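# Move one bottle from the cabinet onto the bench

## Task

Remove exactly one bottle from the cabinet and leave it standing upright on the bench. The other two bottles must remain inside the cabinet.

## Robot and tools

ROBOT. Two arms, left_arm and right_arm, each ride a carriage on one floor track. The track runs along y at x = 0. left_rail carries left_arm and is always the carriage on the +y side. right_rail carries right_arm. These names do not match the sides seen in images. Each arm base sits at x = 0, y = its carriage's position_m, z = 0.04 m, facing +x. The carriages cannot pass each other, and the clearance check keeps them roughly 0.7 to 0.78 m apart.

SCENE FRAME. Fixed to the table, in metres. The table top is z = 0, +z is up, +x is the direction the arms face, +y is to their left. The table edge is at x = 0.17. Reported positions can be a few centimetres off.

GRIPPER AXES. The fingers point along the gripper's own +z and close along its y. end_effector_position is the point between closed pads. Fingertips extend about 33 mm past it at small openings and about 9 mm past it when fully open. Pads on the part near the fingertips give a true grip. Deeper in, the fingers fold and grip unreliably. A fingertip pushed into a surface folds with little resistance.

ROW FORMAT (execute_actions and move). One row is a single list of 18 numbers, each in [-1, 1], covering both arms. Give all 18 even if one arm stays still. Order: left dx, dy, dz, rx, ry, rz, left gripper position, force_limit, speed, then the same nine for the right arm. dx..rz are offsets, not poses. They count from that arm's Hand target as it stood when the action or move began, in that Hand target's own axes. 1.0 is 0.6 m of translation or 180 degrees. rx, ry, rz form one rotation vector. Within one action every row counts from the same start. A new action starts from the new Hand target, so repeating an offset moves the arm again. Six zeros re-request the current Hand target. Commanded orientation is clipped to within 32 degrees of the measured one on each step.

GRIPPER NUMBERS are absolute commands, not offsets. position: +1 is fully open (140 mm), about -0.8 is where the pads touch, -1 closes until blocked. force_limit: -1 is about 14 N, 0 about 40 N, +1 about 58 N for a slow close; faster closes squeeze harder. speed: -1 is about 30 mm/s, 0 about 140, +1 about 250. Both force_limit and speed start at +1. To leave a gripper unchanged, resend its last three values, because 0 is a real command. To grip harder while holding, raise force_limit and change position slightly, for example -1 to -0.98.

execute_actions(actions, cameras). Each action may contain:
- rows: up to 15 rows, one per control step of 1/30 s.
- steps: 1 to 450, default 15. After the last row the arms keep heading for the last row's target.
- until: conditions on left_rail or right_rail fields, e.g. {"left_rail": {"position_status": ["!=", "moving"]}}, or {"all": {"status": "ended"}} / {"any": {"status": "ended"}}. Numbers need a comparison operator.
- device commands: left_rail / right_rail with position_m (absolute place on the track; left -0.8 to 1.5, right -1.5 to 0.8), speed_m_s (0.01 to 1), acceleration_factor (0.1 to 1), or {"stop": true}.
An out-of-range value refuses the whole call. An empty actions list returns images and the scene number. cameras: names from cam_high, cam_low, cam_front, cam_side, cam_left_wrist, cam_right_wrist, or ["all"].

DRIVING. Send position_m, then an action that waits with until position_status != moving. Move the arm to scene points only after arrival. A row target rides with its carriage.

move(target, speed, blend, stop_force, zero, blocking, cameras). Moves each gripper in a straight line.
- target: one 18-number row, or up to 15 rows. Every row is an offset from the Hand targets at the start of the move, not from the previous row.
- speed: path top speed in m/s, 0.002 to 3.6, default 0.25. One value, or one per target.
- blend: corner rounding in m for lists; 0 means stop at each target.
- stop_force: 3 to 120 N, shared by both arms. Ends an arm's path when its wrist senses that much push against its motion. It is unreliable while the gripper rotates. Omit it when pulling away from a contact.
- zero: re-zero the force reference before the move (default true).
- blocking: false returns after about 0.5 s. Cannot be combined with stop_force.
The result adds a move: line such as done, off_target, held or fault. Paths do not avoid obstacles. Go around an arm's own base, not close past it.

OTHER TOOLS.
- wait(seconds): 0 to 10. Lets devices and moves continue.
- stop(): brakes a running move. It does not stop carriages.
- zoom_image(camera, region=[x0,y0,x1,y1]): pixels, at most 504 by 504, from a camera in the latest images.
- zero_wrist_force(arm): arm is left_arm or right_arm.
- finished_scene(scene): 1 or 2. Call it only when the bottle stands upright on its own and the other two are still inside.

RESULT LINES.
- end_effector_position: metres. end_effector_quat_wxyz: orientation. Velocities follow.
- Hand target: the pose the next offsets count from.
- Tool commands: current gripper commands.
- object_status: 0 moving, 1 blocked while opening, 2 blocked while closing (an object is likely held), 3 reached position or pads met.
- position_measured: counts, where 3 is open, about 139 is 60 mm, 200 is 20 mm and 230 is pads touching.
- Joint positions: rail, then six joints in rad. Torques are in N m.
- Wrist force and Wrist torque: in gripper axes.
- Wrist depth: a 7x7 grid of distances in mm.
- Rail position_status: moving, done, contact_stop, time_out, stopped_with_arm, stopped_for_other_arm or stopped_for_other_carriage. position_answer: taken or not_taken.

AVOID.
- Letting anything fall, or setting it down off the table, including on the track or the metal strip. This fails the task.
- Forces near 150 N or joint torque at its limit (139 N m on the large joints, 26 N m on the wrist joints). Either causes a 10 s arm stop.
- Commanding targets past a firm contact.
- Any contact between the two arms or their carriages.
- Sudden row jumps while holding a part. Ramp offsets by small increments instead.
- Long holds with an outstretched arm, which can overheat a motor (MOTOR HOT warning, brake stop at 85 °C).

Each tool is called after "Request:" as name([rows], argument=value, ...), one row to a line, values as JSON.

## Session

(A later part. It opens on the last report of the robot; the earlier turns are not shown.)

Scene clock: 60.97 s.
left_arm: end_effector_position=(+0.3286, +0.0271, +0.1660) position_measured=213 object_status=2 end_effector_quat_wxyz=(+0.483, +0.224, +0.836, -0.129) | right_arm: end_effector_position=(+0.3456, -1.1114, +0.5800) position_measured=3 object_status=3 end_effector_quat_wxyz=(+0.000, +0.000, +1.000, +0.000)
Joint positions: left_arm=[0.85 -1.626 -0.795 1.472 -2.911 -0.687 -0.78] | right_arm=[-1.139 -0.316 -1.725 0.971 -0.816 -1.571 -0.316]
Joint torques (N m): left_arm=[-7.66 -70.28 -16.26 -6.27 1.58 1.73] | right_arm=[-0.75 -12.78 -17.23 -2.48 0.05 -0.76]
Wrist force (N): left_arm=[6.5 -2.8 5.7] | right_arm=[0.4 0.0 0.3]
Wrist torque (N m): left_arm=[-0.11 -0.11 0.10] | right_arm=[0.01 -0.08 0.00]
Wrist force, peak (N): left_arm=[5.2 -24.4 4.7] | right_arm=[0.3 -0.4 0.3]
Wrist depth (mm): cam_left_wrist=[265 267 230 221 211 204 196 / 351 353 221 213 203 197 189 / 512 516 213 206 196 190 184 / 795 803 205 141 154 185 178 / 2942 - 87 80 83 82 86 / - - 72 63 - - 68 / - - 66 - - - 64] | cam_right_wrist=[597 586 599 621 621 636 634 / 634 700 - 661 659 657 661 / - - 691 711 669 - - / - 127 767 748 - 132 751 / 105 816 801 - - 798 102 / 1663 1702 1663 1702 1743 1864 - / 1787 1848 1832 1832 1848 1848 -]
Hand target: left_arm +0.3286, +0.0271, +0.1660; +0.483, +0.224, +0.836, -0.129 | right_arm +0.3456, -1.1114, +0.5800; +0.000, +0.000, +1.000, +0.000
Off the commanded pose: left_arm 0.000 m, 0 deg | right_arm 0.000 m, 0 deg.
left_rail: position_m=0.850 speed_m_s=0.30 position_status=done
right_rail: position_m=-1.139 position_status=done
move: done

Request:
move([
  [0.01944, 0.0053, -0.03368, 0.02406, 0, 0.01389, -1, -0.5, -1, 0, 0, 0, 0, 0, 0, 1, 1, 1],
  [0.03857, 0.01403, -0.06683, 0.04811, 0, 0.02778, -1, -0.5, -1, 0, 0, 0, 0, 0, 0, 1, 1, 1],
], speed=0.03, blend=0.01, stop_force=50)

Scene clock: 66.37 s.
left_arm: end_effector_position=(+0.2927, +0.0575, +0.1660) position_measured=213 object_status=2 end_effector_quat_wxyz=(+0.470, +0.296, +0.814, -0.171) | right_arm: end_effector_position=(+0.3456, -1.1114, +0.5800) position_measured=3 object_status=3 end_effector_quat_wxyz=(+0.000, +0.000, +1.000, +0.000)
Joint positions: left_arm=[0.85 -1.647 -0.889 1.69 -3.162 -0.79 -0.609] | right_arm=[-1.139 -0.316 -1.725 0.971 -0.816 -1.571 -0.316]
Joint torques (N m): left_arm=[-3.11 -69.25 -12.95 -7.03 3.57 1.88] | right_arm=[-0.76 -12.4 -17.16 -2.34 -0.06 -0.84]
Wrist force (N): left_arm=[10.6 -9.9 7.6] | right_arm=[0.1 0.0 0.3]
Wrist torque (N m): left_arm=[0.02 -0.12 0.10] | right_arm=[-0.01 -0.02 0.00]
Wrist force, peak (N): left_arm=[8.9 -19.4 6.8] | right_arm=[0.1 -0.5 0.7]
Wrist depth (mm): cam_left_wrist=[267 267 230 221 212 204 196 / 349 352 221 212 204 196 189 / 502 509 213 204 196 190 184 / 927 930 206 140 155 184 178 / 2769 - 87 80 83 82 86 / - - 72 63 - - 68 / - - 66 - - - 64] | cam_right_wrist=[607 611 612 618 618 627 649 / 641 647 651 645 676 - 676 / 697 684 718 - 704 691 713 / - 136 718 756 - 140 118 / 105 - 780 775 813 149 102 / 1625 1948 1676 1716 861 - - / 1787 1848 1787 1913 1832 1930 -]
Hand target: left_arm +0.2927, +0.0575, +0.1660; +0.470, +0.296, +0.814, -0.171 | right_arm +0.3456, -1.1114, +0.5800; +0.000, +0.000, +1.000, +0.000
Off the commanded pose: left_arm 0.000 m, 0 deg | right_arm 0.000 m, 0 deg.
left_rail: position_m=0.850 speed_m_s=0.30 position_status=done
right_rail: position_m=-1.139 position_status=done
move: done

Request:
move([
  [0.02014, 0.0049, -0.03328, 0.02406, 0, 0.01389, -1, -0.5, -1, 0, 0, 0, 0, 0, 0, 1, 1, 1],
  [0.03927, 0.01373, -0.06643, 0.04811, 0, 0.02778, -1, -0.5, -1, 0, 0, 0, 0, 0, 0, 1, 1, 1],
], speed=0.03, blend=0.01, stop_force=50)

Scene clock: 70.83 s.
left_arm: end_effector_position=(+0.2625, +0.0936, +0.1655) position_measured=213 object_status=2 end_effector_quat_wxyz=(+0.453, +0.366, +0.785, -0.211) | right_arm: end_effector_position=(+0.3456, -1.1114, +0.5800) position_measured=3 object_status=3 end_effector_quat_wxyz=(+0.000, +0.000, +1.000, +0.000)
Joint positions: left_arm=[0.85 -1.651 -0.975 1.888 -3.374 -0.917 -0.458] | right_arm=[-1.139 -0.316 -1.725 0.971 -0.816 -1.571 -0.316]
Joint torques (N m): left_arm=[12.24 -58.03 -8.51 -6.52 2.8 1.8] | right_arm=[-0.96 -13.18 -17.25 -2.26 -0.12 -0.97]
Wrist force (N): left_arm=[5.6 -10.9 4.6] | right_arm=[0.1 -0.2 0.0]
Wrist torque (N m): left_arm=[-0.02 -0.16 0.15] | right_arm=[-0.04 -0.02 0.01]
Wrist force, peak (N): left_arm=[5.0 -22.2 4.4] | right_arm=[0.3 -0.3 0.6]
Wrist depth (mm): cam_left_wrist=[273 269 230 221 211 203 196 / 356 352 220 212 204 196 189 / 503 512 214 205 196 191 184 / 919 949 206 141 154 185 179 / 2769 - 87 80 83 82 86 / - - 72 63 - - 68 / - - 66 - - - 64] | cam_right_wrist=[584 609 606 623 612 634 628 / 645 - - 653 697 665 661 / 686 680 697 - - - - / 108 127 - - - 140 740 / 105 - 792 861 792 792 102 / 1702 1613 1625 1772 1663 868 97 / 1817 1802 1832 1787 1848 1848 -]
Hand target: left_arm +0.2625, +0.0936, +0.1655; +0.453, +0.366, +0.785, -0.211 | right_arm +0.3456, -1.1114, +0.5800; +0.000, +0.000, +1.000, +0.000
Off the commanded pose: left_arm 0.000 m, 0 deg | right_arm 0.000 m, 0 deg.
left_rail: position_m=0.850 speed_m_s=0.30 position_status=done
right_rail: position_m=-1.139 position_status=done
move: done

Request:
move([
  [0.01987, 0.0046, -0.03342, 0.02406, 0, 0.01389, -1, -0.5, -1, 0, 0, 0, 0, 0, 0, 1, 1, 1],
  [0.03901, 0.0131, -0.06656, 0.04811, 0, 0.02778, -1, -0.5, -1, 0, 0, 0, 0, 0, 0, 1, 1, 1],
  [0.05769, 0.0249, -0.09892, 0.07217, 0, 0.04167, -1, -0.5, -1, 0, 0, 0, 0, 0, 0, 1, 1, 1],
], speed=0.03, blend=0.01, stop_force=50, cameras=["cam_front", "cam_side"])

Scene clock: 77.13 s.
left_arm: end_effector_position=(+0.2298, +0.1558, +0.1652) position_measured=213 object_status=2 end_effector_quat_wxyz=(+0.422, +0.465, +0.730, -0.269) | right_arm: end_effector_position=(+0.3456, -1.1114, +0.5800) position_measured=3 object_status=3 end_effector_quat_wxyz=(+0.000, +0.000, +1.000, +0.000)
Joint positions: left_arm=[0.85 -1.61 -1.086 2.143 -3.622 -1.163 -0.252] | right_arm=[-1.139 -0.316 -1.725 0.971 -0.816 -1.571 -0.316]
Joint torques (N m): left_arm=[12.73 -50.55 -6.32 -6.58 2.25 1.75] | right_arm=[-1.09 -12.19 -16.73 -2.32 0 -1.12]
Wrist force (N): left_arm=[4.7 -11.5 4.1] | right_arm=[0.0 -0.2 0.1]
Wrist torque (N m): left_arm=[-0.05 -0.24 0.19] | right_arm=[-0.04 -0.01 0.00]
Wrist force, peak (N): left_arm=[3.7 -22.7 3.8] | right_arm=[0.1 -0.4 0.6]
Wrist depth (mm): cam_left_wrist=[288 288 230 222 210 203 196 / 376 380 221 212 203 196 189 / 492 552 214 205 197 190 183 / 777 1014 206 141 154 184 177 / - 1189 87 80 83 82 86 / - - 72 63 - - 68 / - - 66 - - - 64] | cam_right_wrist=[607 611 602 614 627 634 647 / 641 640 - 661 647 - 682 / 671 684 - 695 730 730 - / - 127 721 733 740 131 109 / 105 - - - 804 - 101 / 1758 1787 1613 1913 1758 1650 97 / 1729 1817 1880 1817 1913 1896 -]
Hand target: left_arm +0.2298, +0.1558, +0.1652; +0.422, +0.465, +0.730, -0.269 | right_arm +0.3456, -1.1114, +0.5800; +0.000, +0.000, +1.000, +0.000
Off the commanded pose: left_arm 0.000 m, 0 deg | right_arm 0.000 m, 0 deg.
left_rail: position_m=0.850 speed_m_s=0.30 position_status=done
right_rail: position_m=-1.139 position_status=done
move: done
Images, in order (width x height): cam_front 672x504, cam_side 672x504.

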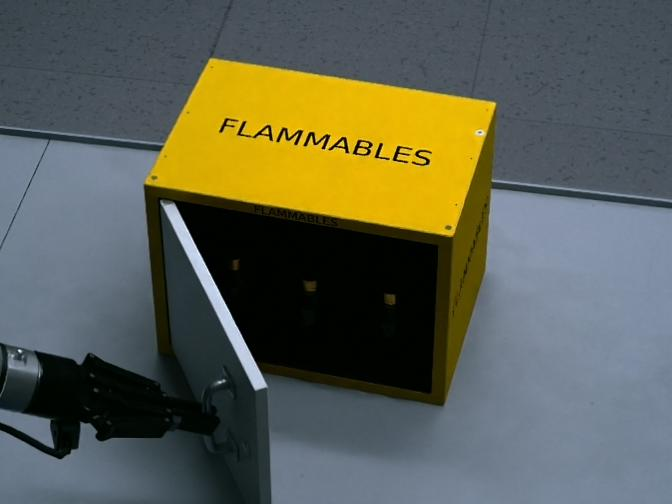

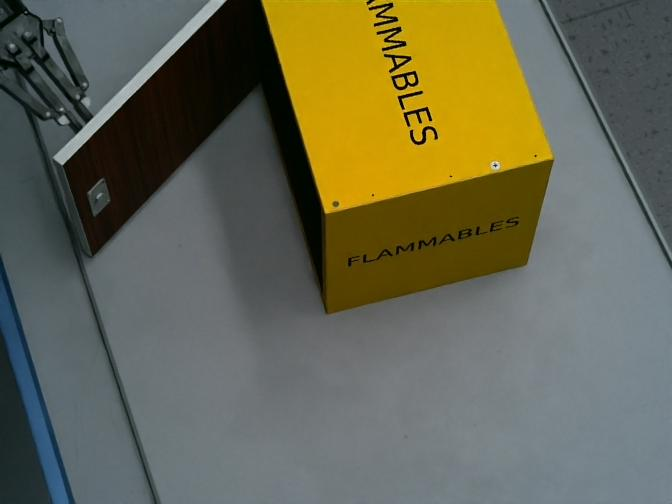

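Request:
move([
  [0.01987, 0.0046, -0.03342, 0.02406, 0, 0.01389, -1, -0.5, -1, 0, 0, 0, 0, 0, 0, 1, 1, 1],
  [0.03901, 0.0131, -0.06656, 0.04811, 0, 0.02778, -1, -0.5, -1, 0, 0, 0, 0, 0, 0, 1, 1, 1],
  [0.05769, 0.0249, -0.09892, 0.07217, 0, 0.04167, -1, -0.5, -1, 0, 0, 0, 0, 0, 0, 1, 1, 1],
], speed=0.03, blend=0.01, stop_force=50, cameras=["cam_front", "cam_side"])

Scene clock: 82.87 s.
left_arm: end_effector_position=(+0.2143, +0.2244, +0.1649) position_measured=213 object_status=2 end_effector_quat_wxyz=(+0.383, +0.557, +0.663, -0.321) | right_arm: end_effector_position=(+0.3456, -1.1114, +0.5800) position_measured=3 object_status=3 end_effector_quat_wxyz=(+0.000, +0.000, +1.000, +0.000)
Joint positions: left_arm=[0.85 -1.478 -1.168 2.325 -3.774 -1.5 -0.041] | right_arm=[-1.139 -0.316 -1.725 0.971 -0.816 -1.571 -0.316]
Joint torques (N m): left_arm=[17.58 -40.99 -4.64 -5.89 3.55 1.55] | right_arm=[-0.57 -12.56 -16.87 -2.29 -0.07 -1.17]
Wrist force (N): left_arm=[2.1 -17.7 2.8] | right_arm=[0.3 0.0 0.0]
Wrist torque (N m): left_arm=[0.03 -0.27 0.26] | right_arm=[0.01 -0.07 0.00]
Wrist force, peak (N): left_arm=[1.4 -24.9 2.2] | right_arm=[0.5 -0.7 0.2]
Wrist depth (mm): cam_left_wrist=[256 285 231 221 211 203 195 / 338 362 221 213 204 196 189 / 1657 494 213 205 196 190 183 / - - 206 141 155 184 177 / - - 87 80 83 82 86 / - - 72 63 - - 68 / - - 66 - - - 64] | cam_right_wrist=[618 621 621 614 618 614 632 / 641 655 649 647 653 651 673 / 678 695 691 706 669 - 706 / - 127 673 702 - 140 740 / 105 778 890 - - 789 102 / 1772 1613 1758 1567 1716 1913 - / 1787 1772 1848 1848 1817 1864 -]
Hand target: left_arm +0.2143, +0.2244, +0.1649; +0.383, +0.557, +0.663, -0.321 | right_arm +0.3456, -1.1114, +0.5800; +0.000, +0.000, +1.000, +0.000
Off the commanded pose: left_arm 0.000 m, 0 deg | right_arm 0.000 m, 0 deg.
left_rail: position_m=0.850 speed_m_s=0.30 position_status=done
right_rail: position_m=-1.139 position_status=done
move: done
Images, in order (width x height): cam_front 672x504, cam_side 672x504.

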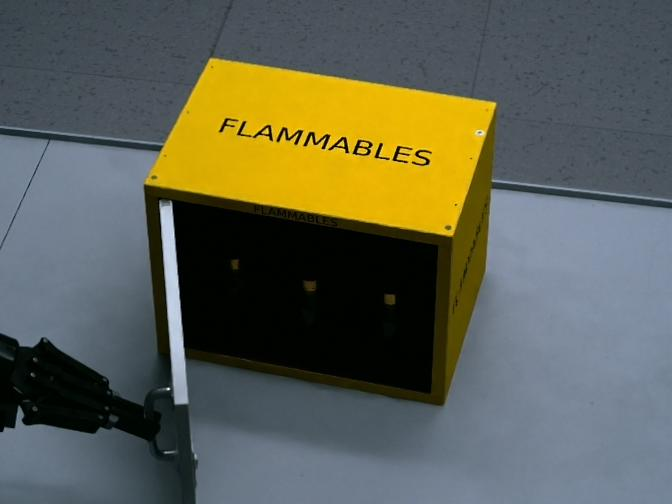

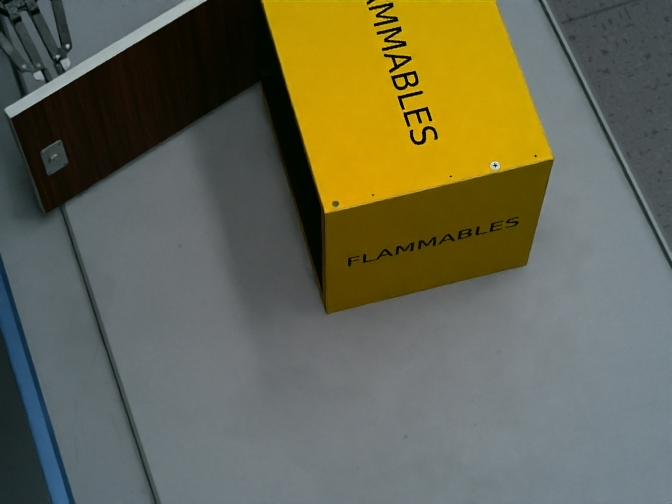

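Request:
move([
  [0.01957, 0.0041, -0.03352, 0.02406, 0, 0.01389, -1, -0.5, -1, 0, 0, 0, 0, 0, 0, 1, 1, 1],
  [0.03871, 0.0124, -0.06666, 0.04811, 0, 0.02778, -1, -0.5, -1, 0, 0, 0, 0, 0, 0, 1, 1, 1],
  [0.05739, 0.0240, -0.09902, 0.07217, 0, 0.04167, -1, -0.5, -1, 0, 0, 0, 0, 0, 0, 1, 1, 1],
  [0.07548, 0.0388, -0.13036, 0.09622, 0, 0.05556, -1, -0.5, -1, 0, 0, 0, 0, 0, 0, 1, 1, 1],
], speed=0.03, blend=0.01, stop_force=50, cameras=["cam_front", "cam_side", "cam_high"])

Scene clock: 90.07 s.
left_arm: end_effector_position=(+0.2215, +0.3175, +0.1648) position_measured=213 object_status=2 end_effector_quat_wxyz=(+0.321, +0.663, +0.557, -0.383) | right_arm: end_effector_position=(+0.3456, -1.1114, +0.5800) position_measured=3 object_status=3 end_effector_quat_wxyz=(+0.000, +0.000, +1.000, +0.000)
Joint positions: left_arm=[0.85 -1.143 -1.217 2.395 -3.709 -2.084 0.331] | right_arm=[-1.139 -0.316 -1.725 0.971 -0.816 -1.571 -0.316]
Joint torques (N m): left_arm=[13.61 -40.21 -24.82 -3.27 1.32 1.36] | right_arm=[-1.04 -12.72 -16.85 -2.21 -0.08 -1.37]
Wrist force (N): left_arm=[1.6 -14.1 2.6] | right_arm=[0.0 -0.3 0.3]
Wrist torque (N m): left_arm=[-0.02 -0.18 0.31] | right_arm=[-0.06 0.00 0.00]
Wrist force, peak (N): left_arm=[1.0 -28.8 2.9] | right_arm=[0.6 -0.2 0.4]
Wrist depth (mm): cam_left_wrist=[257 269 232 220 211 203 194 / 340 363 221 213 202 195 188 / - 455 215 205 196 190 183 / - - 206 141 155 183 177 / - - 87 80 83 82 86 / - - 72 63 - - 68 / - - 66 - - - 64] | cam_right_wrist=[- 616 611 616 627 636 641 / 630 645 645 653 678 657 676 / 686 - 678 688 695 706 - / - 133 730 - - 140 748 / 105 - 801 - - - 102 / 1676 1578 1590 1896 1716 1663 - / 1787 1817 1802 1743 1864 1832 -]
Hand target: left_arm +0.2215, +0.3175, +0.1648; +0.321, +0.663, +0.557, -0.383 | right_arm +0.3456, -1.1114, +0.5800; +0.000, +0.000, +1.000, +0.000
Off the commanded pose: left_arm 0.000 m, 0 deg | right_arm 0.000 m, 0 deg.
left_rail: position_m=0.850 speed_m_s=0.30 position_status=done
right_rail: position_m=-1.139 position_status=done
move: done
Images, in order (width x height): cam_high 672x504, cam_front 672x504, cam_side 672x504.

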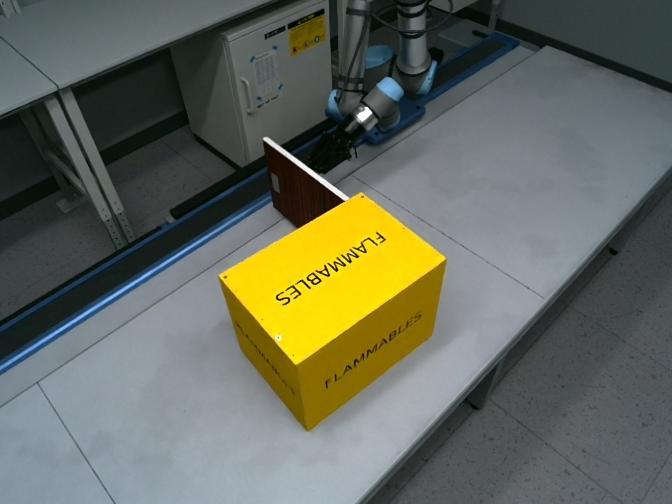

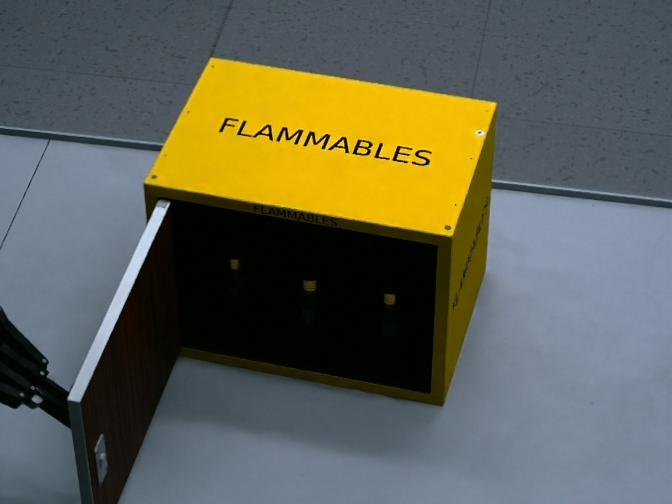

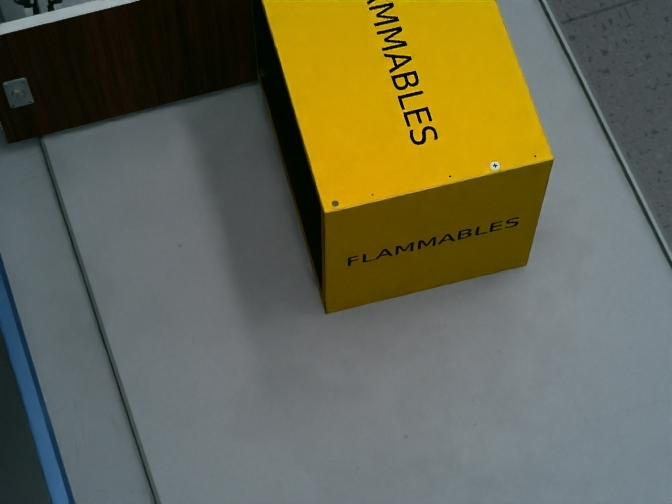

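Request:
zoom_image(camera="cam_front", region=[170, 200, 450, 400])

Scaled by 1.800 from the camera's 672x504 image, which has a finer 960x720 frame.

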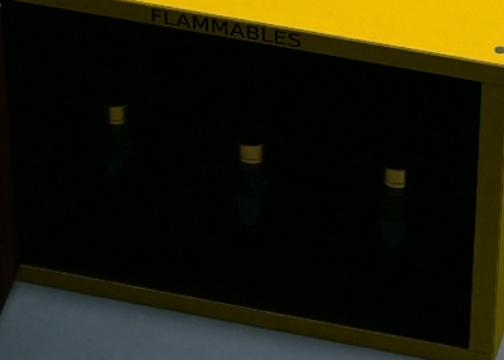

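Request:
execute_actions([
  {"right_rail": {"position_m": -0.45, "speed_m_s": 0.3, "acceleration_factor": 0.5}, "steps": 300, "until": {"right_rail": {"position_status": ["!=", "moving"]}}},
])

Request:
move(target=[0, 0, 0, 0, 0, 0, -1, -0.5, -1, -0.024, 0.7373, 0.6333, -0.01454, -0.33309, -0.02519, 1, 1, 1], speed=0.15, cameras=["cam_front", "cam_right_wrist", "cam_side"])

Scene clock: 96.00 s.
left_arm: end_effector_position=(+0.2215, +0.3175, +0.1648) position_measured=213 object_status=2 end_effector_quat_wxyz=(+0.321, +0.663, +0.557, -0.383) | right_arm: end_effector_position=(+0.3456, -0.4228, +0.5800) position_measured=3 object_status=3 end_effector_quat_wxyz=(+0.000, +0.000, +1.000, +0.000)
Joint positions: left_arm=[0.85 -1.143 -1.217 2.395 -3.709 -2.084 0.331] | right_arm=[-0.45 -0.316 -1.725 0.971 -0.816 -1.571 -0.316]
Joint torques (N m): left_arm=[13.78 -39.32 -23.89 -3.4 1.41 1.6] | right_arm=[-0.4 -13.3 -16.95 -2.16 -0.06 -1.28]
Wrist force (N): left_arm=[1.4 -14.3 2.6] | right_arm=[-0.1 -0.4 0.2]
Wrist torque (N m): left_arm=[-0.06 -0.14 0.30] | right_arm=[-0.07 0.01 0.00]
Wrist force, peak (N): left_arm=[1.5 -14.6 2.8] | right_arm=[0.1 -0.9 0.4]
Wrist depth (mm): cam_left_wrist=[257 270 233 221 211 203 194 / 339 339 222 213 203 196 187 / - 455 215 205 196 189 182 / 2029 - 207 141 155 184 177 / - - 87 80 83 82 86 / - - 72 63 - - 68 / - - 66 - - - 64] | cam_right_wrist=[611 607 611 630 634 628 628 / 647 640 614 - 667 640 671 / 684 682 673 - 700 721 718 / 711 127 740 761 730 140 716 / 105 - 798 - 783 578 102 / 1663 1758 1676 1676 1743 532 101 / 1772 1758 1848 1864 1817 1880 -]
Hand target: left_arm +0.2215, +0.3175, +0.1648; +0.321, +0.663, +0.557, -0.383 | right_arm +0.3456, -0.4228, +0.5800; +0.000, +0.000, +1.000, +0.000
Tool commands: left_gripper/position=-1.0 left_gripper/force_limit=-0.5 left_gripper/speed=-1.0 right_gripper/position=+1.0 right_gripper/force_limit=+1.0 right_gripper/speed=+1.0
Off the commanded pose: left_arm 0.000 m, 0 deg | right_arm 0.000 m, 0 deg.
left_rail: position_m=0.850 speed_m_s=0.30 position_status=done
right_rail: position_m=-0.450 speed_m_s=0.30 position_status=done

Scene clock: 100.77 s.
left_arm: end_effector_position=(+0.2215, +0.3175, +0.1648) position_measured=213 object_status=2 end_effector_quat_wxyz=(+0.321, +0.663, +0.557, -0.383) | right_arm: end_effector_position=(+0.3600, +0.0196, +0.2001) position_measured=3 object_status=3 end_effector_quat_wxyz=(+0.499, -0.038, +0.865, +0.022)
Joint positions: left_arm=[0.85 -1.143 -1.217 2.395 -3.709 -2.084 0.331] | right_arm=[-0.45 1.071 -1.247 2.196 -3.284 -2.376 0.645]
Joint torques (N m): left_arm=[13.16 -40.49 -23.8 -3.23 1.42 1.69] | right_arm=[9.6 -15.95 -21.64 -4.54 -3.59 -1.58]
Wrist force (N): left_arm=[2.0 -14.2 2.7] | right_arm=[2.7 -0.7 -3.2]
Wrist torque (N m): left_arm=[-0.03 -0.26 0.31] | right_arm=[-0.08 -0.33 0.33]
Wrist force, peak (N): left_arm=[1.9 -14.6 2.9] | right_arm=[3.8 0.1 -2.5]
Wrist depth (mm): cam_left_wrist=[257 278 233 220 210 202 194 / 336 340 221 213 204 196 188 / - 459 215 205 196 189 182 / - - 207 141 154 183 177 / - - 87 80 83 82 86 / - - 72 63 - - 68 / - - 66 - - - 64] | cam_right_wrist=[312 266 285 286 292 305 280 / 394 303 312 334 359 357 286 / 530 310 318 477 557 385 282 / 108 137 500 527 546 148 260 / 105 371 488 516 525 417 101 / 208 268 313 318 323 329 106 / 205 213 221 230 - - -]
Hand target: left_arm +0.2215, +0.3175, +0.1648; +0.321, +0.663, +0.557, -0.383 | right_arm +0.3600, +0.0196, +0.2000; +0.499, -0.038, +0.865, +0.022
Off the commanded pose: left_arm 0.000 m, 0 deg | right_arm 0.000 m, 0 deg.
left_rail: position_m=0.850 speed_m_s=0.30 position_status=done
right_rail: position_m=-0.450 speed_m_s=0.30 position_status=done
move: done
camera_calibration:
cam_right_wrist: T_world_to_cam=[[-0.110774, 0.993811, -0.0083394, 0.0270901], [0.149329, 0.0249393, 0.988473, -0.251593], [0.982563, 0.108252, -0.151167, -0.183073], [0, 0, 0, 1]] pos_world=[0.220452, -0.000829896, 0.221244]
Images, in order (width x height): cam_front 672x504, cam_side 672x504, cam_right_wrist 672x504.

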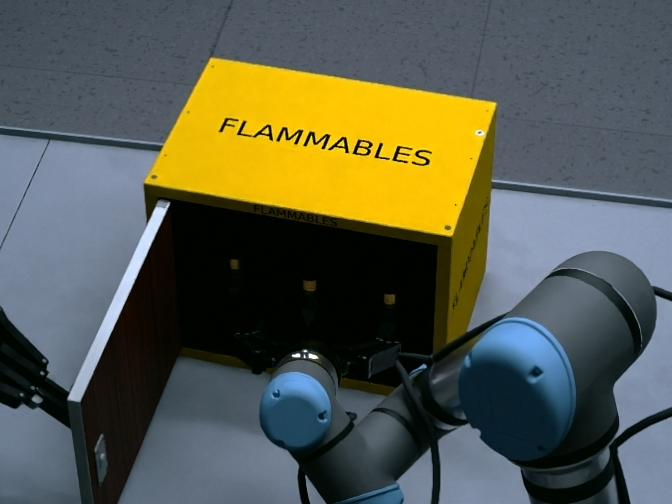

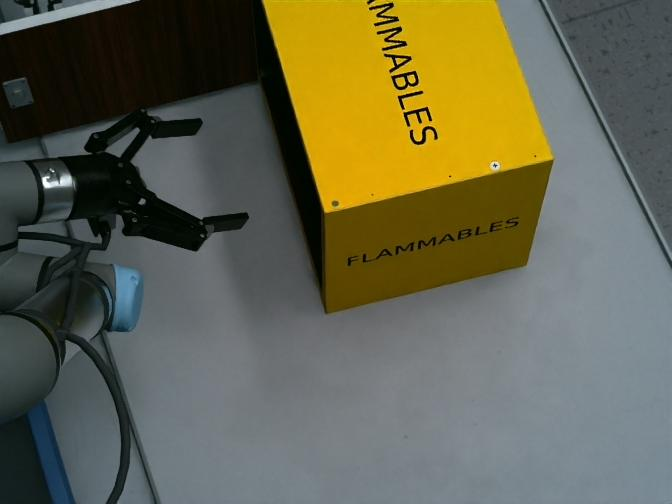

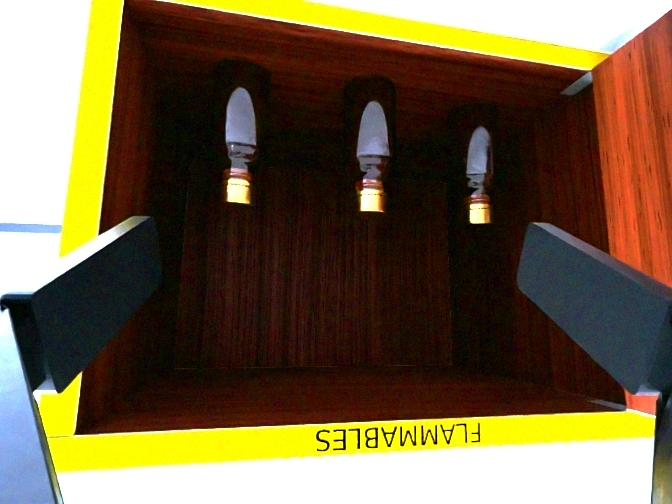

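Request:
zoom_image(camera="cam_right_wrist", region=[180, 40, 520, 240])

Scaled by 1.482 from the camera's 672x504 image, which has a finer 960x720 frame.

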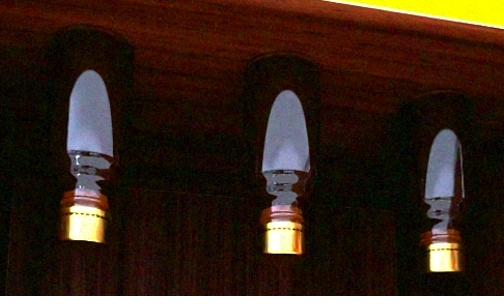

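Request:
move(target=[0, 0, 0, 0, 0, 0, -1, -0.5, -1, 0.07448, 0.07897, 0.14235, 0.04437, -0.02773, 0.0231, 0.12, -0.5, -0.5], speed=0.08, cameras=["cam_front", "cam_right_wrist", "cam_side", "cam_low"])

Scene clock: 107.17 s.
left_arm: end_effector_position=(+0.2215, +0.3175, +0.1648) position_measured=213 object_status=2 end_effector_quat_wxyz=(+0.321, +0.663, +0.557, -0.383) | right_arm: end_effector_position=(+0.4072, +0.0713, +0.1187) position_measured=114 object_status=3 end_effector_quat_wxyz=(+0.537, +0.029, +0.843, -0.019)
Joint positions: left_arm=[0.85 -1.143 -1.217 2.395 -3.709 -2.084 0.331] | right_arm=[-0.45 1.1 -0.876 1.939 -3.332 -2.557 0.783]
Joint torques (N m): left_arm=[13.21 -39.47 -25.82 -3.13 1.6 1.47] | right_arm=[9.52 -27.34 -20.15 -1.56 -4 1.68]
Wrist force (N): left_arm=[2.0 -14.0 2.7] | right_arm=[3.0 -0.4 -3.2]
Wrist torque (N m): left_arm=[0.00 -0.26 0.30] | right_arm=[-0.01 -0.36 0.13]
Wrist force, peak (N): left_arm=[1.7 -14.6 2.9] | right_arm=[2.9 -0.8 -3.4]
Wrist depth (mm): cam_left_wrist=[258 271 232 221 212 202 194 / 337 341 221 213 203 196 188 / - 458 214 206 196 189 183 / - - 207 141 137 184 176 / - - 87 80 83 82 86 / - - 72 63 - - 68 / - - 66 - - - 64] | cam_right_wrist=[204 203 202 200 199 198 198 / 229 246 244 243 240 238 222 / 254 300 363 256 356 312 256 / 256 303 469 268 147 308 254 / - 78 465 470 471 88 87 / - - 453 462 463 - 73 / - - 331 332 335 - -]
Hand target: left_arm +0.2215, +0.3175, +0.1648; +0.321, +0.663, +0.557, -0.383 | right_arm +0.4073, +0.0713, +0.1186; +0.537, +0.029, +0.843, -0.019
Off the commanded pose: left_arm 0.000 m, 0 deg | right_arm 0.000 m, 0 deg.
left_rail: position_m=0.850 speed_m_s=0.30 position_status=done
right_rail: position_m=-0.450 speed_m_s=0.30 position_status=done
move: done
camera_calibration:
cam_right_wrist: T_world_to_cam=[[0.0466616, 0.998857, -0.0103754, -0.0839216], [0.0647302, 0.00734136, 0.997876, -0.144972], [0.996811, -0.0472341, -0.0643136, -0.252443], [0, 0, 0, 1]] pos_world=[0.264938, 0.072966, 0.127558]
Images, in order (width x height): cam_low 672x504, cam_front 672x504, cam_side 672x504, cam_right_wrist 672x504.

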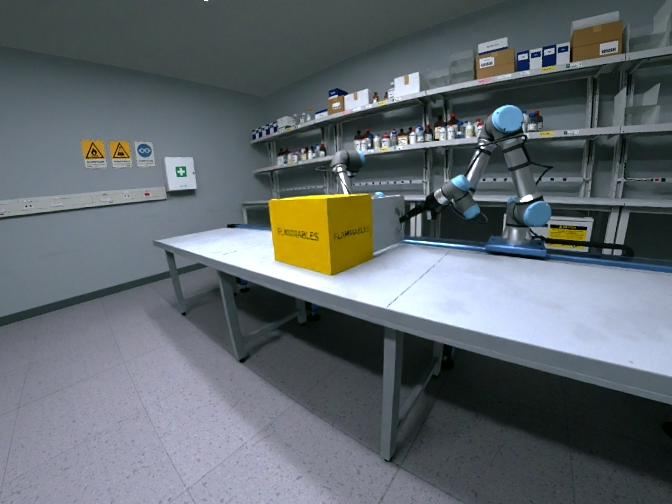

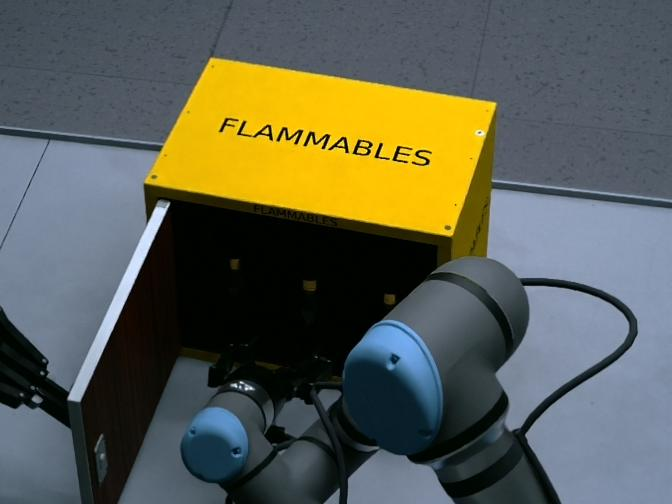

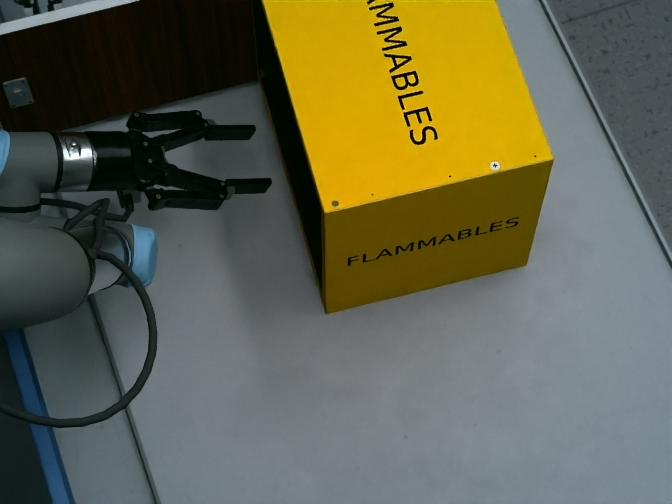

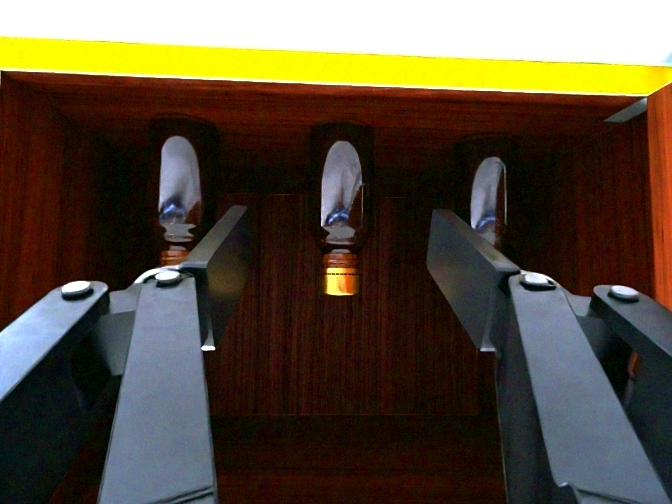

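Request:
zoom_image(camera="cam_right_wrist", region=[130, 100, 550, 380])

Scaled by 1.200 from the camera's 672x504 image, which has a finer 960x720 frame.

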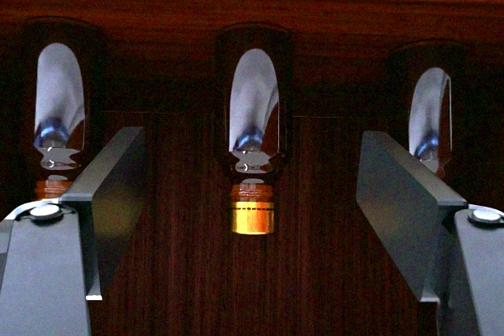

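Request:
move(target=[0, 0, 0, 0, 0, 0, -1, -0.5, -1, 0, 0.0067, 0.0917, 0, 0, 0, 0.12, -0.5, -0.5], speed=0.04, stop_force=12, cameras=["cam_front", "cam_right_wrist", "cam_side"])

Scene clock: 112.10 s.
left_arm: end_effector_position=(+0.2215, +0.3175, +0.1648) position_measured=213 object_status=2 end_effector_quat_wxyz=(+0.321, +0.663, +0.557, -0.383) | right_arm: end_effector_position=(+0.4573, +0.0719, +0.0954) position_measured=114 object_status=3 end_effector_quat_wxyz=(+0.537, +0.029, +0.843, -0.019)
Joint positions: left_arm=[0.85 -1.143 -1.217 2.395 -3.709 -2.084 0.331] | right_arm=[-0.45 1.02 -0.787 1.873 -3.438 -2.504 0.681]
Joint torques (N m): left_arm=[13.56 -37.53 -23.68 -3.26 1.38 1.38] | right_arm=[-11.22 -30.73 -19.2 -4.43 1.01 -1.72]
Wrist force (N): left_arm=[1.7 -14.2 2.7] | right_arm=[2.7 -0.6 -3.1]
Wrist torque (N m): left_arm=[-0.04 -0.19 0.30] | right_arm=[-0.01 -0.29 0.35]
Wrist force, peak (N): left_arm=[1.5 -14.5 3.0] | right_arm=[3.0 -0.5 -3.6]
Wrist depth (mm): cam_left_wrist=[258 270 231 220 211 202 195 / 340 361 221 213 203 195 188 / - 487 214 205 196 189 183 / - - 207 141 154 184 177 / - - 87 80 83 82 86 / - - 73 63 - - 68 / - - 66 - - - 64] | cam_right_wrist=[157 158 160 162 162 161 161 / 194 193 191 190 188 188 186 / 258 203 324 205 317 228 245 / 262 197 420 203 146 222 248 / - 77 413 416 424 88 87 / - - 409 415 418 - 72 / - - 379 381 382 - -]
Hand target: left_arm +0.2215, +0.3175, +0.1648; +0.321, +0.663, +0.557, -0.383 | right_arm +0.4573, +0.0719, +0.0954; +0.537, +0.029, +0.843, -0.019
Off the commanded pose: left_arm 0.000 m, 0 deg | right_arm 0.000 m, 0 deg.
left_rail: position_m=0.850 speed_m_s=0.30 position_status=done
right_rail: position_m=-0.450 speed_m_s=0.30 position_status=done
move: done
camera_calibration:
cam_right_wrist: T_world_to_cam=[[0.046862, 0.998847, -0.010386, -0.0871625], [0.0646321, 0.00734371, 0.997882, -0.124839], [0.996808, -0.047434, -0.0642134, -0.303854], [0, 0, 0, 1]] pos_world=[0.315038, 0.0735658, 0.104158]
Images, in order (width x height): cam_front 672x504, cam_side 672x504, cam_right_wrist 672x504.

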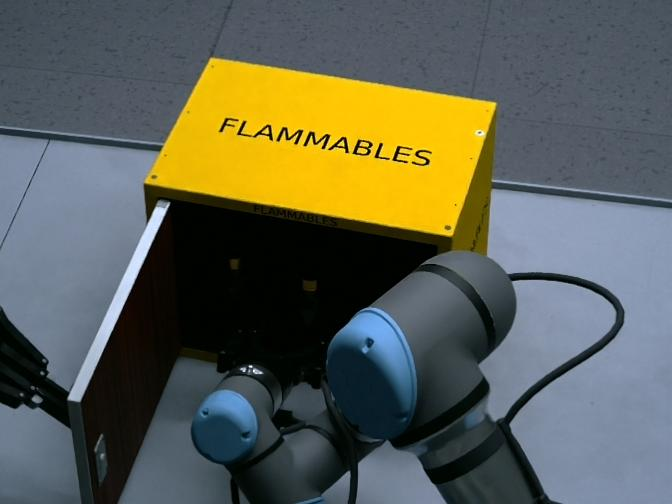

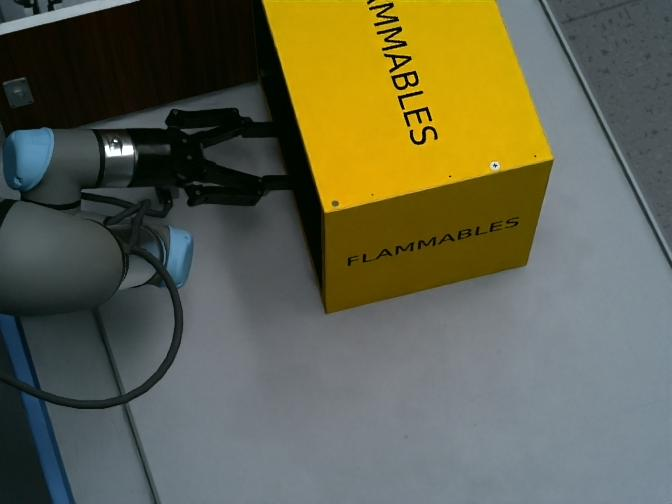

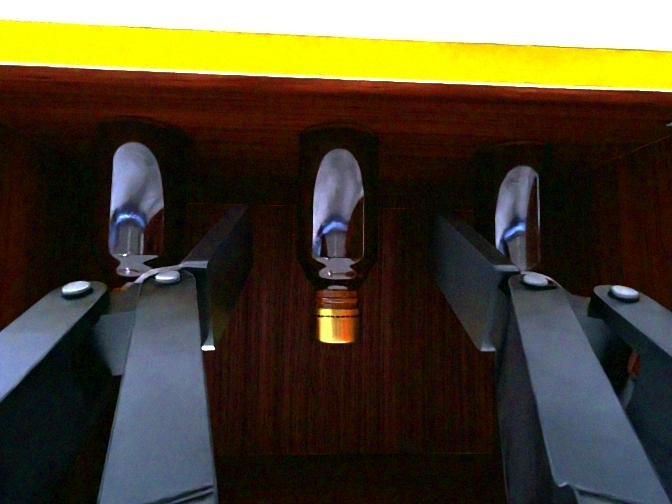

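Request:
zoom_image(camera="cam_right_wrist", region=[190, 110, 490, 360])

Scaled by 1.680 from the camera's 672x504 image, which has a finer 960x720 frame.

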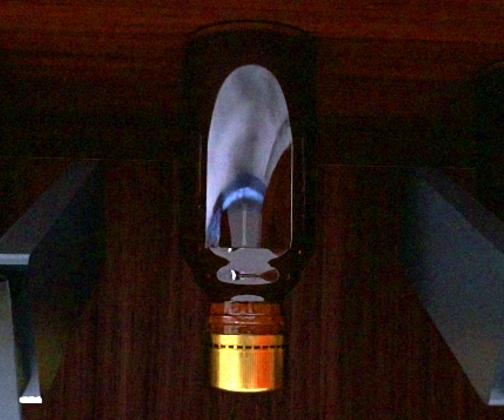

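Request:
move(target=[0, 0, 0, 0, 0, 0, -1, -0.5, -1, 0, 0, 0.075, 0, 0, 0, 0.12, -0.5, -0.5], speed=0.03, stop_force=10, cameras=["cam_right_wrist", "cam_side"])

Request:
zoom_image(camera="cam_right_wrist", region=[190, 90, 490, 390])

Scene clock: 116.47 s.
left_arm: end_effector_position=(+0.2215, +0.3175, +0.1648) position_measured=213 object_status=2 end_effector_quat_wxyz=(+0.321, +0.663, +0.557, -0.383) | right_arm: end_effector_position=(+0.4980, +0.0690, +0.0763) position_measured=114 object_status=3 end_effector_quat_wxyz=(+0.537, +0.029, +0.843, -0.019)
Joint positions: left_arm=[0.85 -1.143 -1.217 2.395 -3.709 -2.084 0.331] | right_arm=[-0.45 0.957 -0.72 1.817 -3.505 -2.458 0.61]
Joint torques (N m): left_arm=[12.35 -38.88 -24.99 -3.32 1.7 1.51] | right_arm=[-10.99 -32.66 -18.64 -4.5 0.96 -1.7]
Wrist force (N): left_arm=[1.9 -14.2 2.9] | right_arm=[2.9 -0.7 -3.4]
Wrist torque (N m): left_arm=[-0.03 -0.24 0.30] | right_arm=[-0.07 -0.33 0.34]
Wrist force, peak (N): left_arm=[1.7 -14.5 2.8] | right_arm=[3.0 -0.9 -3.5]
Wrist depth (mm): cam_left_wrist=[258 269 232 220 211 202 194 / 338 342 221 213 202 195 188 / 2047 487 214 205 195 189 182 / 1868 - 208 141 154 183 177 / - - 87 80 83 82 86 / - - 72 63 - - 68 / - - 66 - - - 64] | cam_right_wrist=[117 118 119 120 122 124 125 / 151 150 148 146 146 145 144 / 159 223 250 164 246 191 211 / 156 162 144 161 147 181 228 / - 77 373 166 381 88 88 / - - 373 375 379 - 73 / - - 367 370 373 - -]
Hand target: left_arm +0.2215, +0.3175, +0.1648; +0.321, +0.663, +0.557, -0.383 | right_arm +0.4980, +0.0690, +0.0763; +0.537, +0.029, +0.843, -0.019
Off the commanded pose: left_arm 0.000 m, 0 deg | right_arm 0.000 m, 0 deg.
left_rail: position_m=0.850 speed_m_s=0.30 position_status=done
right_rail: position_m=-0.450 speed_m_s=0.30 position_status=done
move: done
camera_calibration:
cam_right_wrist: T_world_to_cam=[[0.046862, 0.998847, -0.010386, -0.0863658], [0.0646321, 0.00734371, 0.997882, -0.108482], [0.996808, -0.047434, -0.0642134, -0.345682], [0, 0, 0, 1]] pos_world=[0.355638, 0.0706658, 0.0851579]
Images, in order (width x height): cam_side 672x504, cam_right_wrist 672x504.

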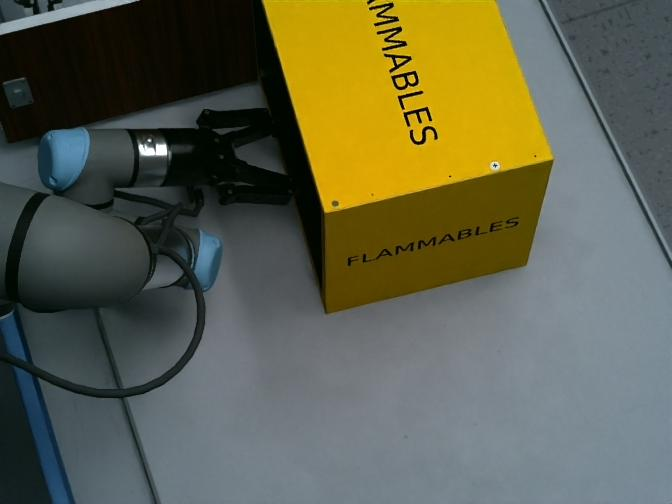

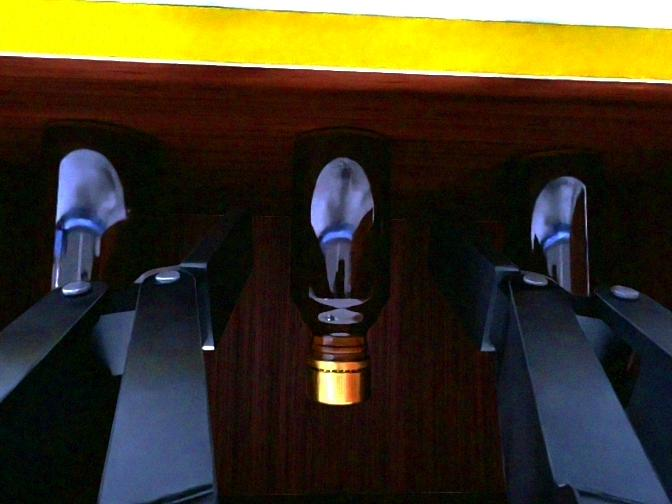

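Scaled by 1.680 from the camera's 672x504 image, which has a finer 960x720 frame.

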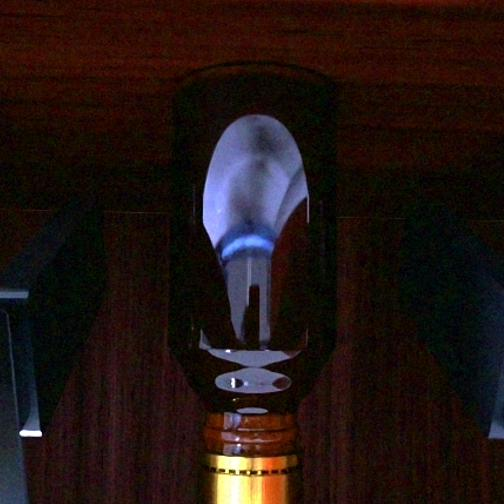

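Request:
move(target=[0, 0, 0, 0, 0, 0, -1, -0.5, -1, 0, 0, 0.0273, 0, 0, 0, 0.12, -0.5, -0.5], speed=0.03, stop_force=10, cameras=["cam_right_wrist"])

Request:
zoom_image(camera="cam_right_wrist", region=[190, 90, 490, 390])

Scene clock: 120.53 s.
left_arm: end_effector_position=(+0.2215, +0.3175, +0.1648) position_measured=213 object_status=2 end_effector_quat_wxyz=(+0.321, +0.663, +0.557, -0.383) | right_arm: end_effector_position=(+0.5128, +0.0680, +0.0694) position_measured=114 object_status=3 end_effector_quat_wxyz=(+0.537, +0.029, +0.843, -0.019)
Joint positions: left_arm=[0.85 -1.143 -1.217 2.395 -3.709 -2.084 0.331] | right_arm=[-0.45 0.934 -0.696 1.794 -3.525 -2.441 0.586]
Joint torques (N m): left_arm=[13 -40.62 -23.33 -3.44 1.47 1.45] | right_arm=[-11.12 -33.28 -19.06 -4.47 1.09 -1.68]
Wrist force (N): left_arm=[1.6 -14.4 2.7] | right_arm=[2.7 -0.7 -3.2]
Wrist torque (N m): left_arm=[-0.07 -0.17 0.31] | right_arm=[-0.07 -0.27 0.34]
Wrist force, peak (N): left_arm=[1.6 -14.5 2.7] | right_arm=[3.1 -0.6 -3.8]
Wrist depth (mm): cam_left_wrist=[257 270 232 221 211 202 193 / 337 362 221 213 203 195 188 / - 462 214 205 196 189 183 / 1824 - 207 141 154 184 177 / - - 87 80 83 82 86 / - - 73 63 - - 68 / - - 66 - - - 64] | cam_right_wrist=[102 104 104 105 107 108 109 / 145 134 132 131 130 129 129 / 145 177 224 148 218 176 170 / 144 155 143 146 154 170 168 / - 77 361 147 368 88 88 / - - 359 153 367 - 73 / - - 354 359 359 - -]
Hand target: left_arm +0.2215, +0.3175, +0.1648; +0.321, +0.663, +0.557, -0.383 | right_arm +0.5128, +0.0680, +0.0694; +0.537, +0.029, +0.843, -0.019
Off the commanded pose: left_arm 0.000 m, 0 deg | right_arm 0.000 m, 0 deg.
left_rail: position_m=0.850 speed_m_s=0.30 position_status=done
right_rail: position_m=-0.450 speed_m_s=0.30 position_status=done
move: done
camera_calibration:
cam_right_wrist: T_world_to_cam=[[0.046862, 0.998847, -0.010386, -0.0861368], [0.0646321, 0.00734371, 0.997882, -0.102552], [0.996808, -0.047434, -0.0642134, -0.361025], [0, 0, 0, 1]] pos_world=[0.370538, 0.0696658, 0.0782579]
Images, in order (width x height): cam_right_wrist 672x504.

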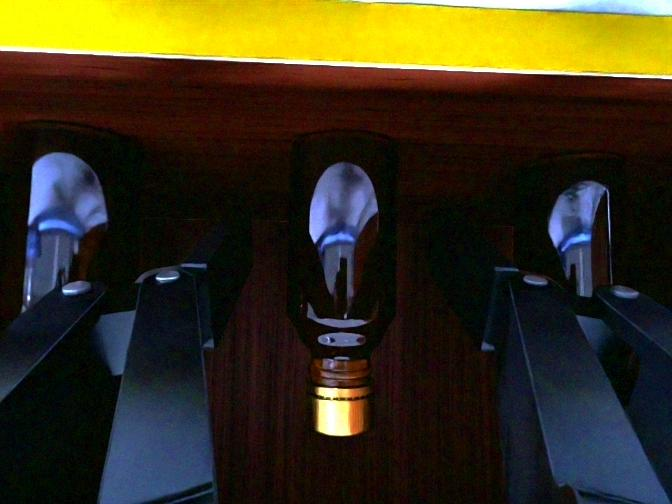

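Scaled by 1.680 from the camera's 672x504 image, which has a finer 960x720 frame.

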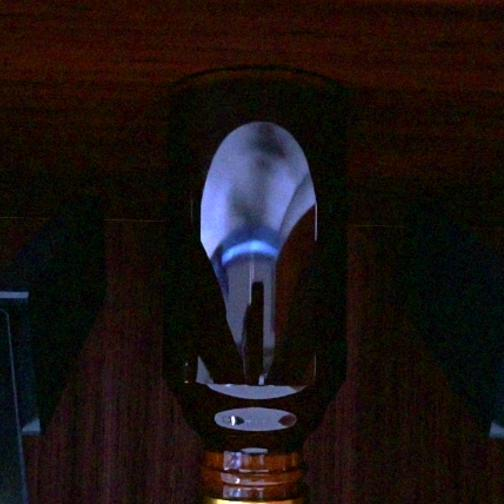

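Request:
move(target=[0, 0, 0, 0, 0, 0, -1, -0.5, -1, 0, 0, 0.005, 0, 0, 0, 0.12, -0.5, -0.5], speed=0.03, stop_force=10)

Request:
execute_actions([
  {"rows": [[0, 0, 0, 0, 0, 0, -1, -0.5, -1, 0, 0, 0, 0, 0, 0, -1, -0.05, -1]], "steps": 120},
], cameras=["cam_right_wrist", "cam_side"])

Scene clock: 122.37 s.
left_arm: end_effector_position=(+0.2215, +0.3175, +0.1648) position_measured=213 object_status=2 end_effector_quat_wxyz=(+0.321, +0.663, +0.557, -0.383) | right_arm: end_effector_position=(+0.5155, +0.0678, +0.0682) position_measured=114 object_status=3 end_effector_quat_wxyz=(+0.537, +0.029, +0.843, -0.019)
Joint positions: left_arm=[0.85 -1.143 -1.217 2.395 -3.709 -2.084 0.331] | right_arm=[-0.45 0.93 -0.691 1.79 -3.528 -2.438 0.582]
Joint torques (N m): left_arm=[11.81 -38.68 -23.62 -3.57 1.63 1.39] | right_arm=[-11.55 -33.57 -18.57 -4.37 1.04 -1.69]
Wrist force (N): left_arm=[1.7 -14.2 2.7] | right_arm=[2.8 -0.5 -3.4]
Wrist torque (N m): left_arm=[-0.03 -0.20 0.31] | right_arm=[-0.04 -0.30 0.34]
Wrist force, peak (N): left_arm=[1.7 -14.5 2.5] | right_arm=[3.1 -0.3 -3.7]
Wrist depth (mm): cam_left_wrist=[258 279 232 220 211 202 194 / 337 340 221 212 203 195 188 / - 481 214 206 196 189 183 / - - 207 140 155 184 177 / - - 87 80 83 82 86 / - - 73 63 - - 68 / - - 66 - - - 64] | cam_right_wrist=[- 101 102 103 104 105 106 / 142 131 129 129 127 126 126 / 143 173 219 147 214 183 167 / 142 153 143 143 150 170 217 / - 77 357 144 365 88 88 / - - 354 150 364 - 72 / - - 353 353 357 - -]
Hand target: left_arm +0.2215, +0.3175, +0.1648; +0.321, +0.663, +0.557, -0.383 | right_arm +0.5155, +0.0678, +0.0682; +0.537, +0.029, +0.843, -0.019
Off the commanded pose: left_arm 0.000 m, 0 deg | right_arm 0.000 m, 0 deg.
left_rail: position_m=0.850 speed_m_s=0.30 position_status=done
right_rail: position_m=-0.450 speed_m_s=0.30 position_status=done
move: done

Scene clock: 126.57 s.
left_arm: end_effector_position=(+0.2215, +0.3175, +0.1648) position_measured=213 object_status=2 end_effector_quat_wxyz=(+0.321, +0.663, +0.557, -0.383) | right_arm: end_effector_position=(+0.5155, +0.0678, +0.0682) position_measured=162 object_status=2 end_effector_quat_wxyz=(+0.537, +0.029, +0.843, -0.019)
Joint positions: left_arm=[0.85 -1.143 -1.217 2.395 -3.709 -2.084 0.331] | right_arm=[-0.45 0.93 -0.691 1.79 -3.528 -2.438 0.582]
Joint torques (N m): left_arm=[11.21 -38.23 -23.35 -3.24 1.65 1.22] | right_arm=[-9.36 -33.93 -8.89 -2.16 -3.45 -1.65]
Wrist force (N): left_arm=[1.7 -14.2 2.7] | right_arm=[1.4 -0.5 -5.7]
Wrist torque (N m): left_arm=[-0.04 -0.20 0.30] | right_arm=[-0.17 -0.28 0.41]
Wrist force, peak (N): left_arm=[1.9 -14.5 2.6] | right_arm=[1.6 -0.3 -6.1]
Wrist depth (mm): cam_left_wrist=[257 272 233 221 211 202 194 / 318 340 221 213 203 196 188 / 2047 530 215 206 196 189 183 / 2179 - 207 141 138 183 177 / 2263 - 87 80 83 82 86 / - - 72 63 - - 68 / - - 66 - - - 64] | cam_right_wrist=[- 101 102 103 104 105 106 / 142 131 130 129 127 127 126 / 144 174 220 145 213 176 166 / 142 360 123 143 148 175 217 / - - 89 144 125 90 161 / - - 62 149 - 64 71 / - - - 353 - - -]
Hand target: left_arm +0.2215, +0.3175, +0.1648; +0.321, +0.663, +0.557, -0.383 | right_arm +0.5155, +0.0678, +0.0682; +0.537, +0.029, +0.843, -0.019
Off the commanded pose: left_arm 0.000 m, 0 deg | right_arm 0.000 m, 0 deg.
left_rail: position_m=0.850 speed_m_s=0.30 position_status=done
right_rail: position_m=-0.450 speed_m_s=0.30 position_status=done
camera_calibration:
cam_right_wrist: T_world_to_cam=[[0.046862, 0.998847, -0.010386, -0.0860771], [0.0646321, 0.00734371, 0.997882, -0.101428], [0.996808, -0.047434, -0.0642134, -0.36381], [0, 0, 0, 1]] pos_world=[0.373238, 0.0694658, 0.0769579]
Images, in order (width x height): cam_side 672x504, cam_right_wrist 672x504.

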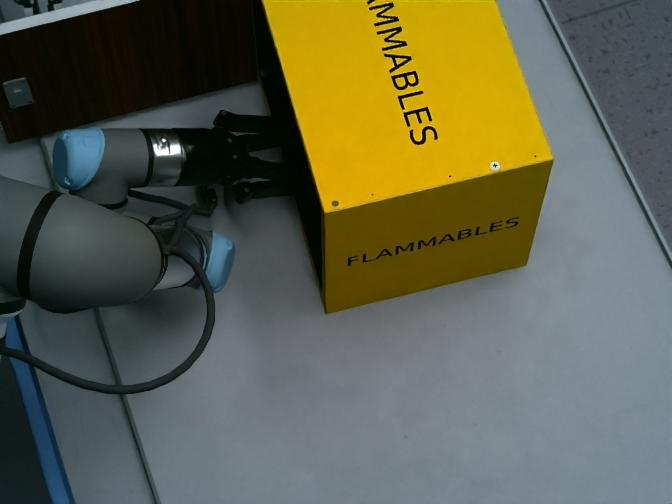

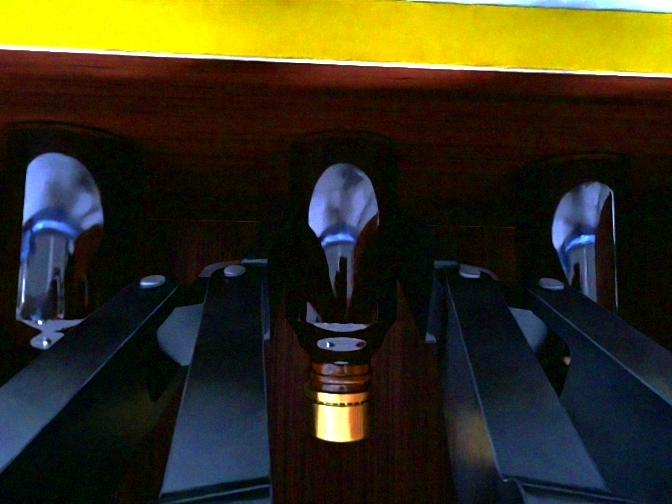

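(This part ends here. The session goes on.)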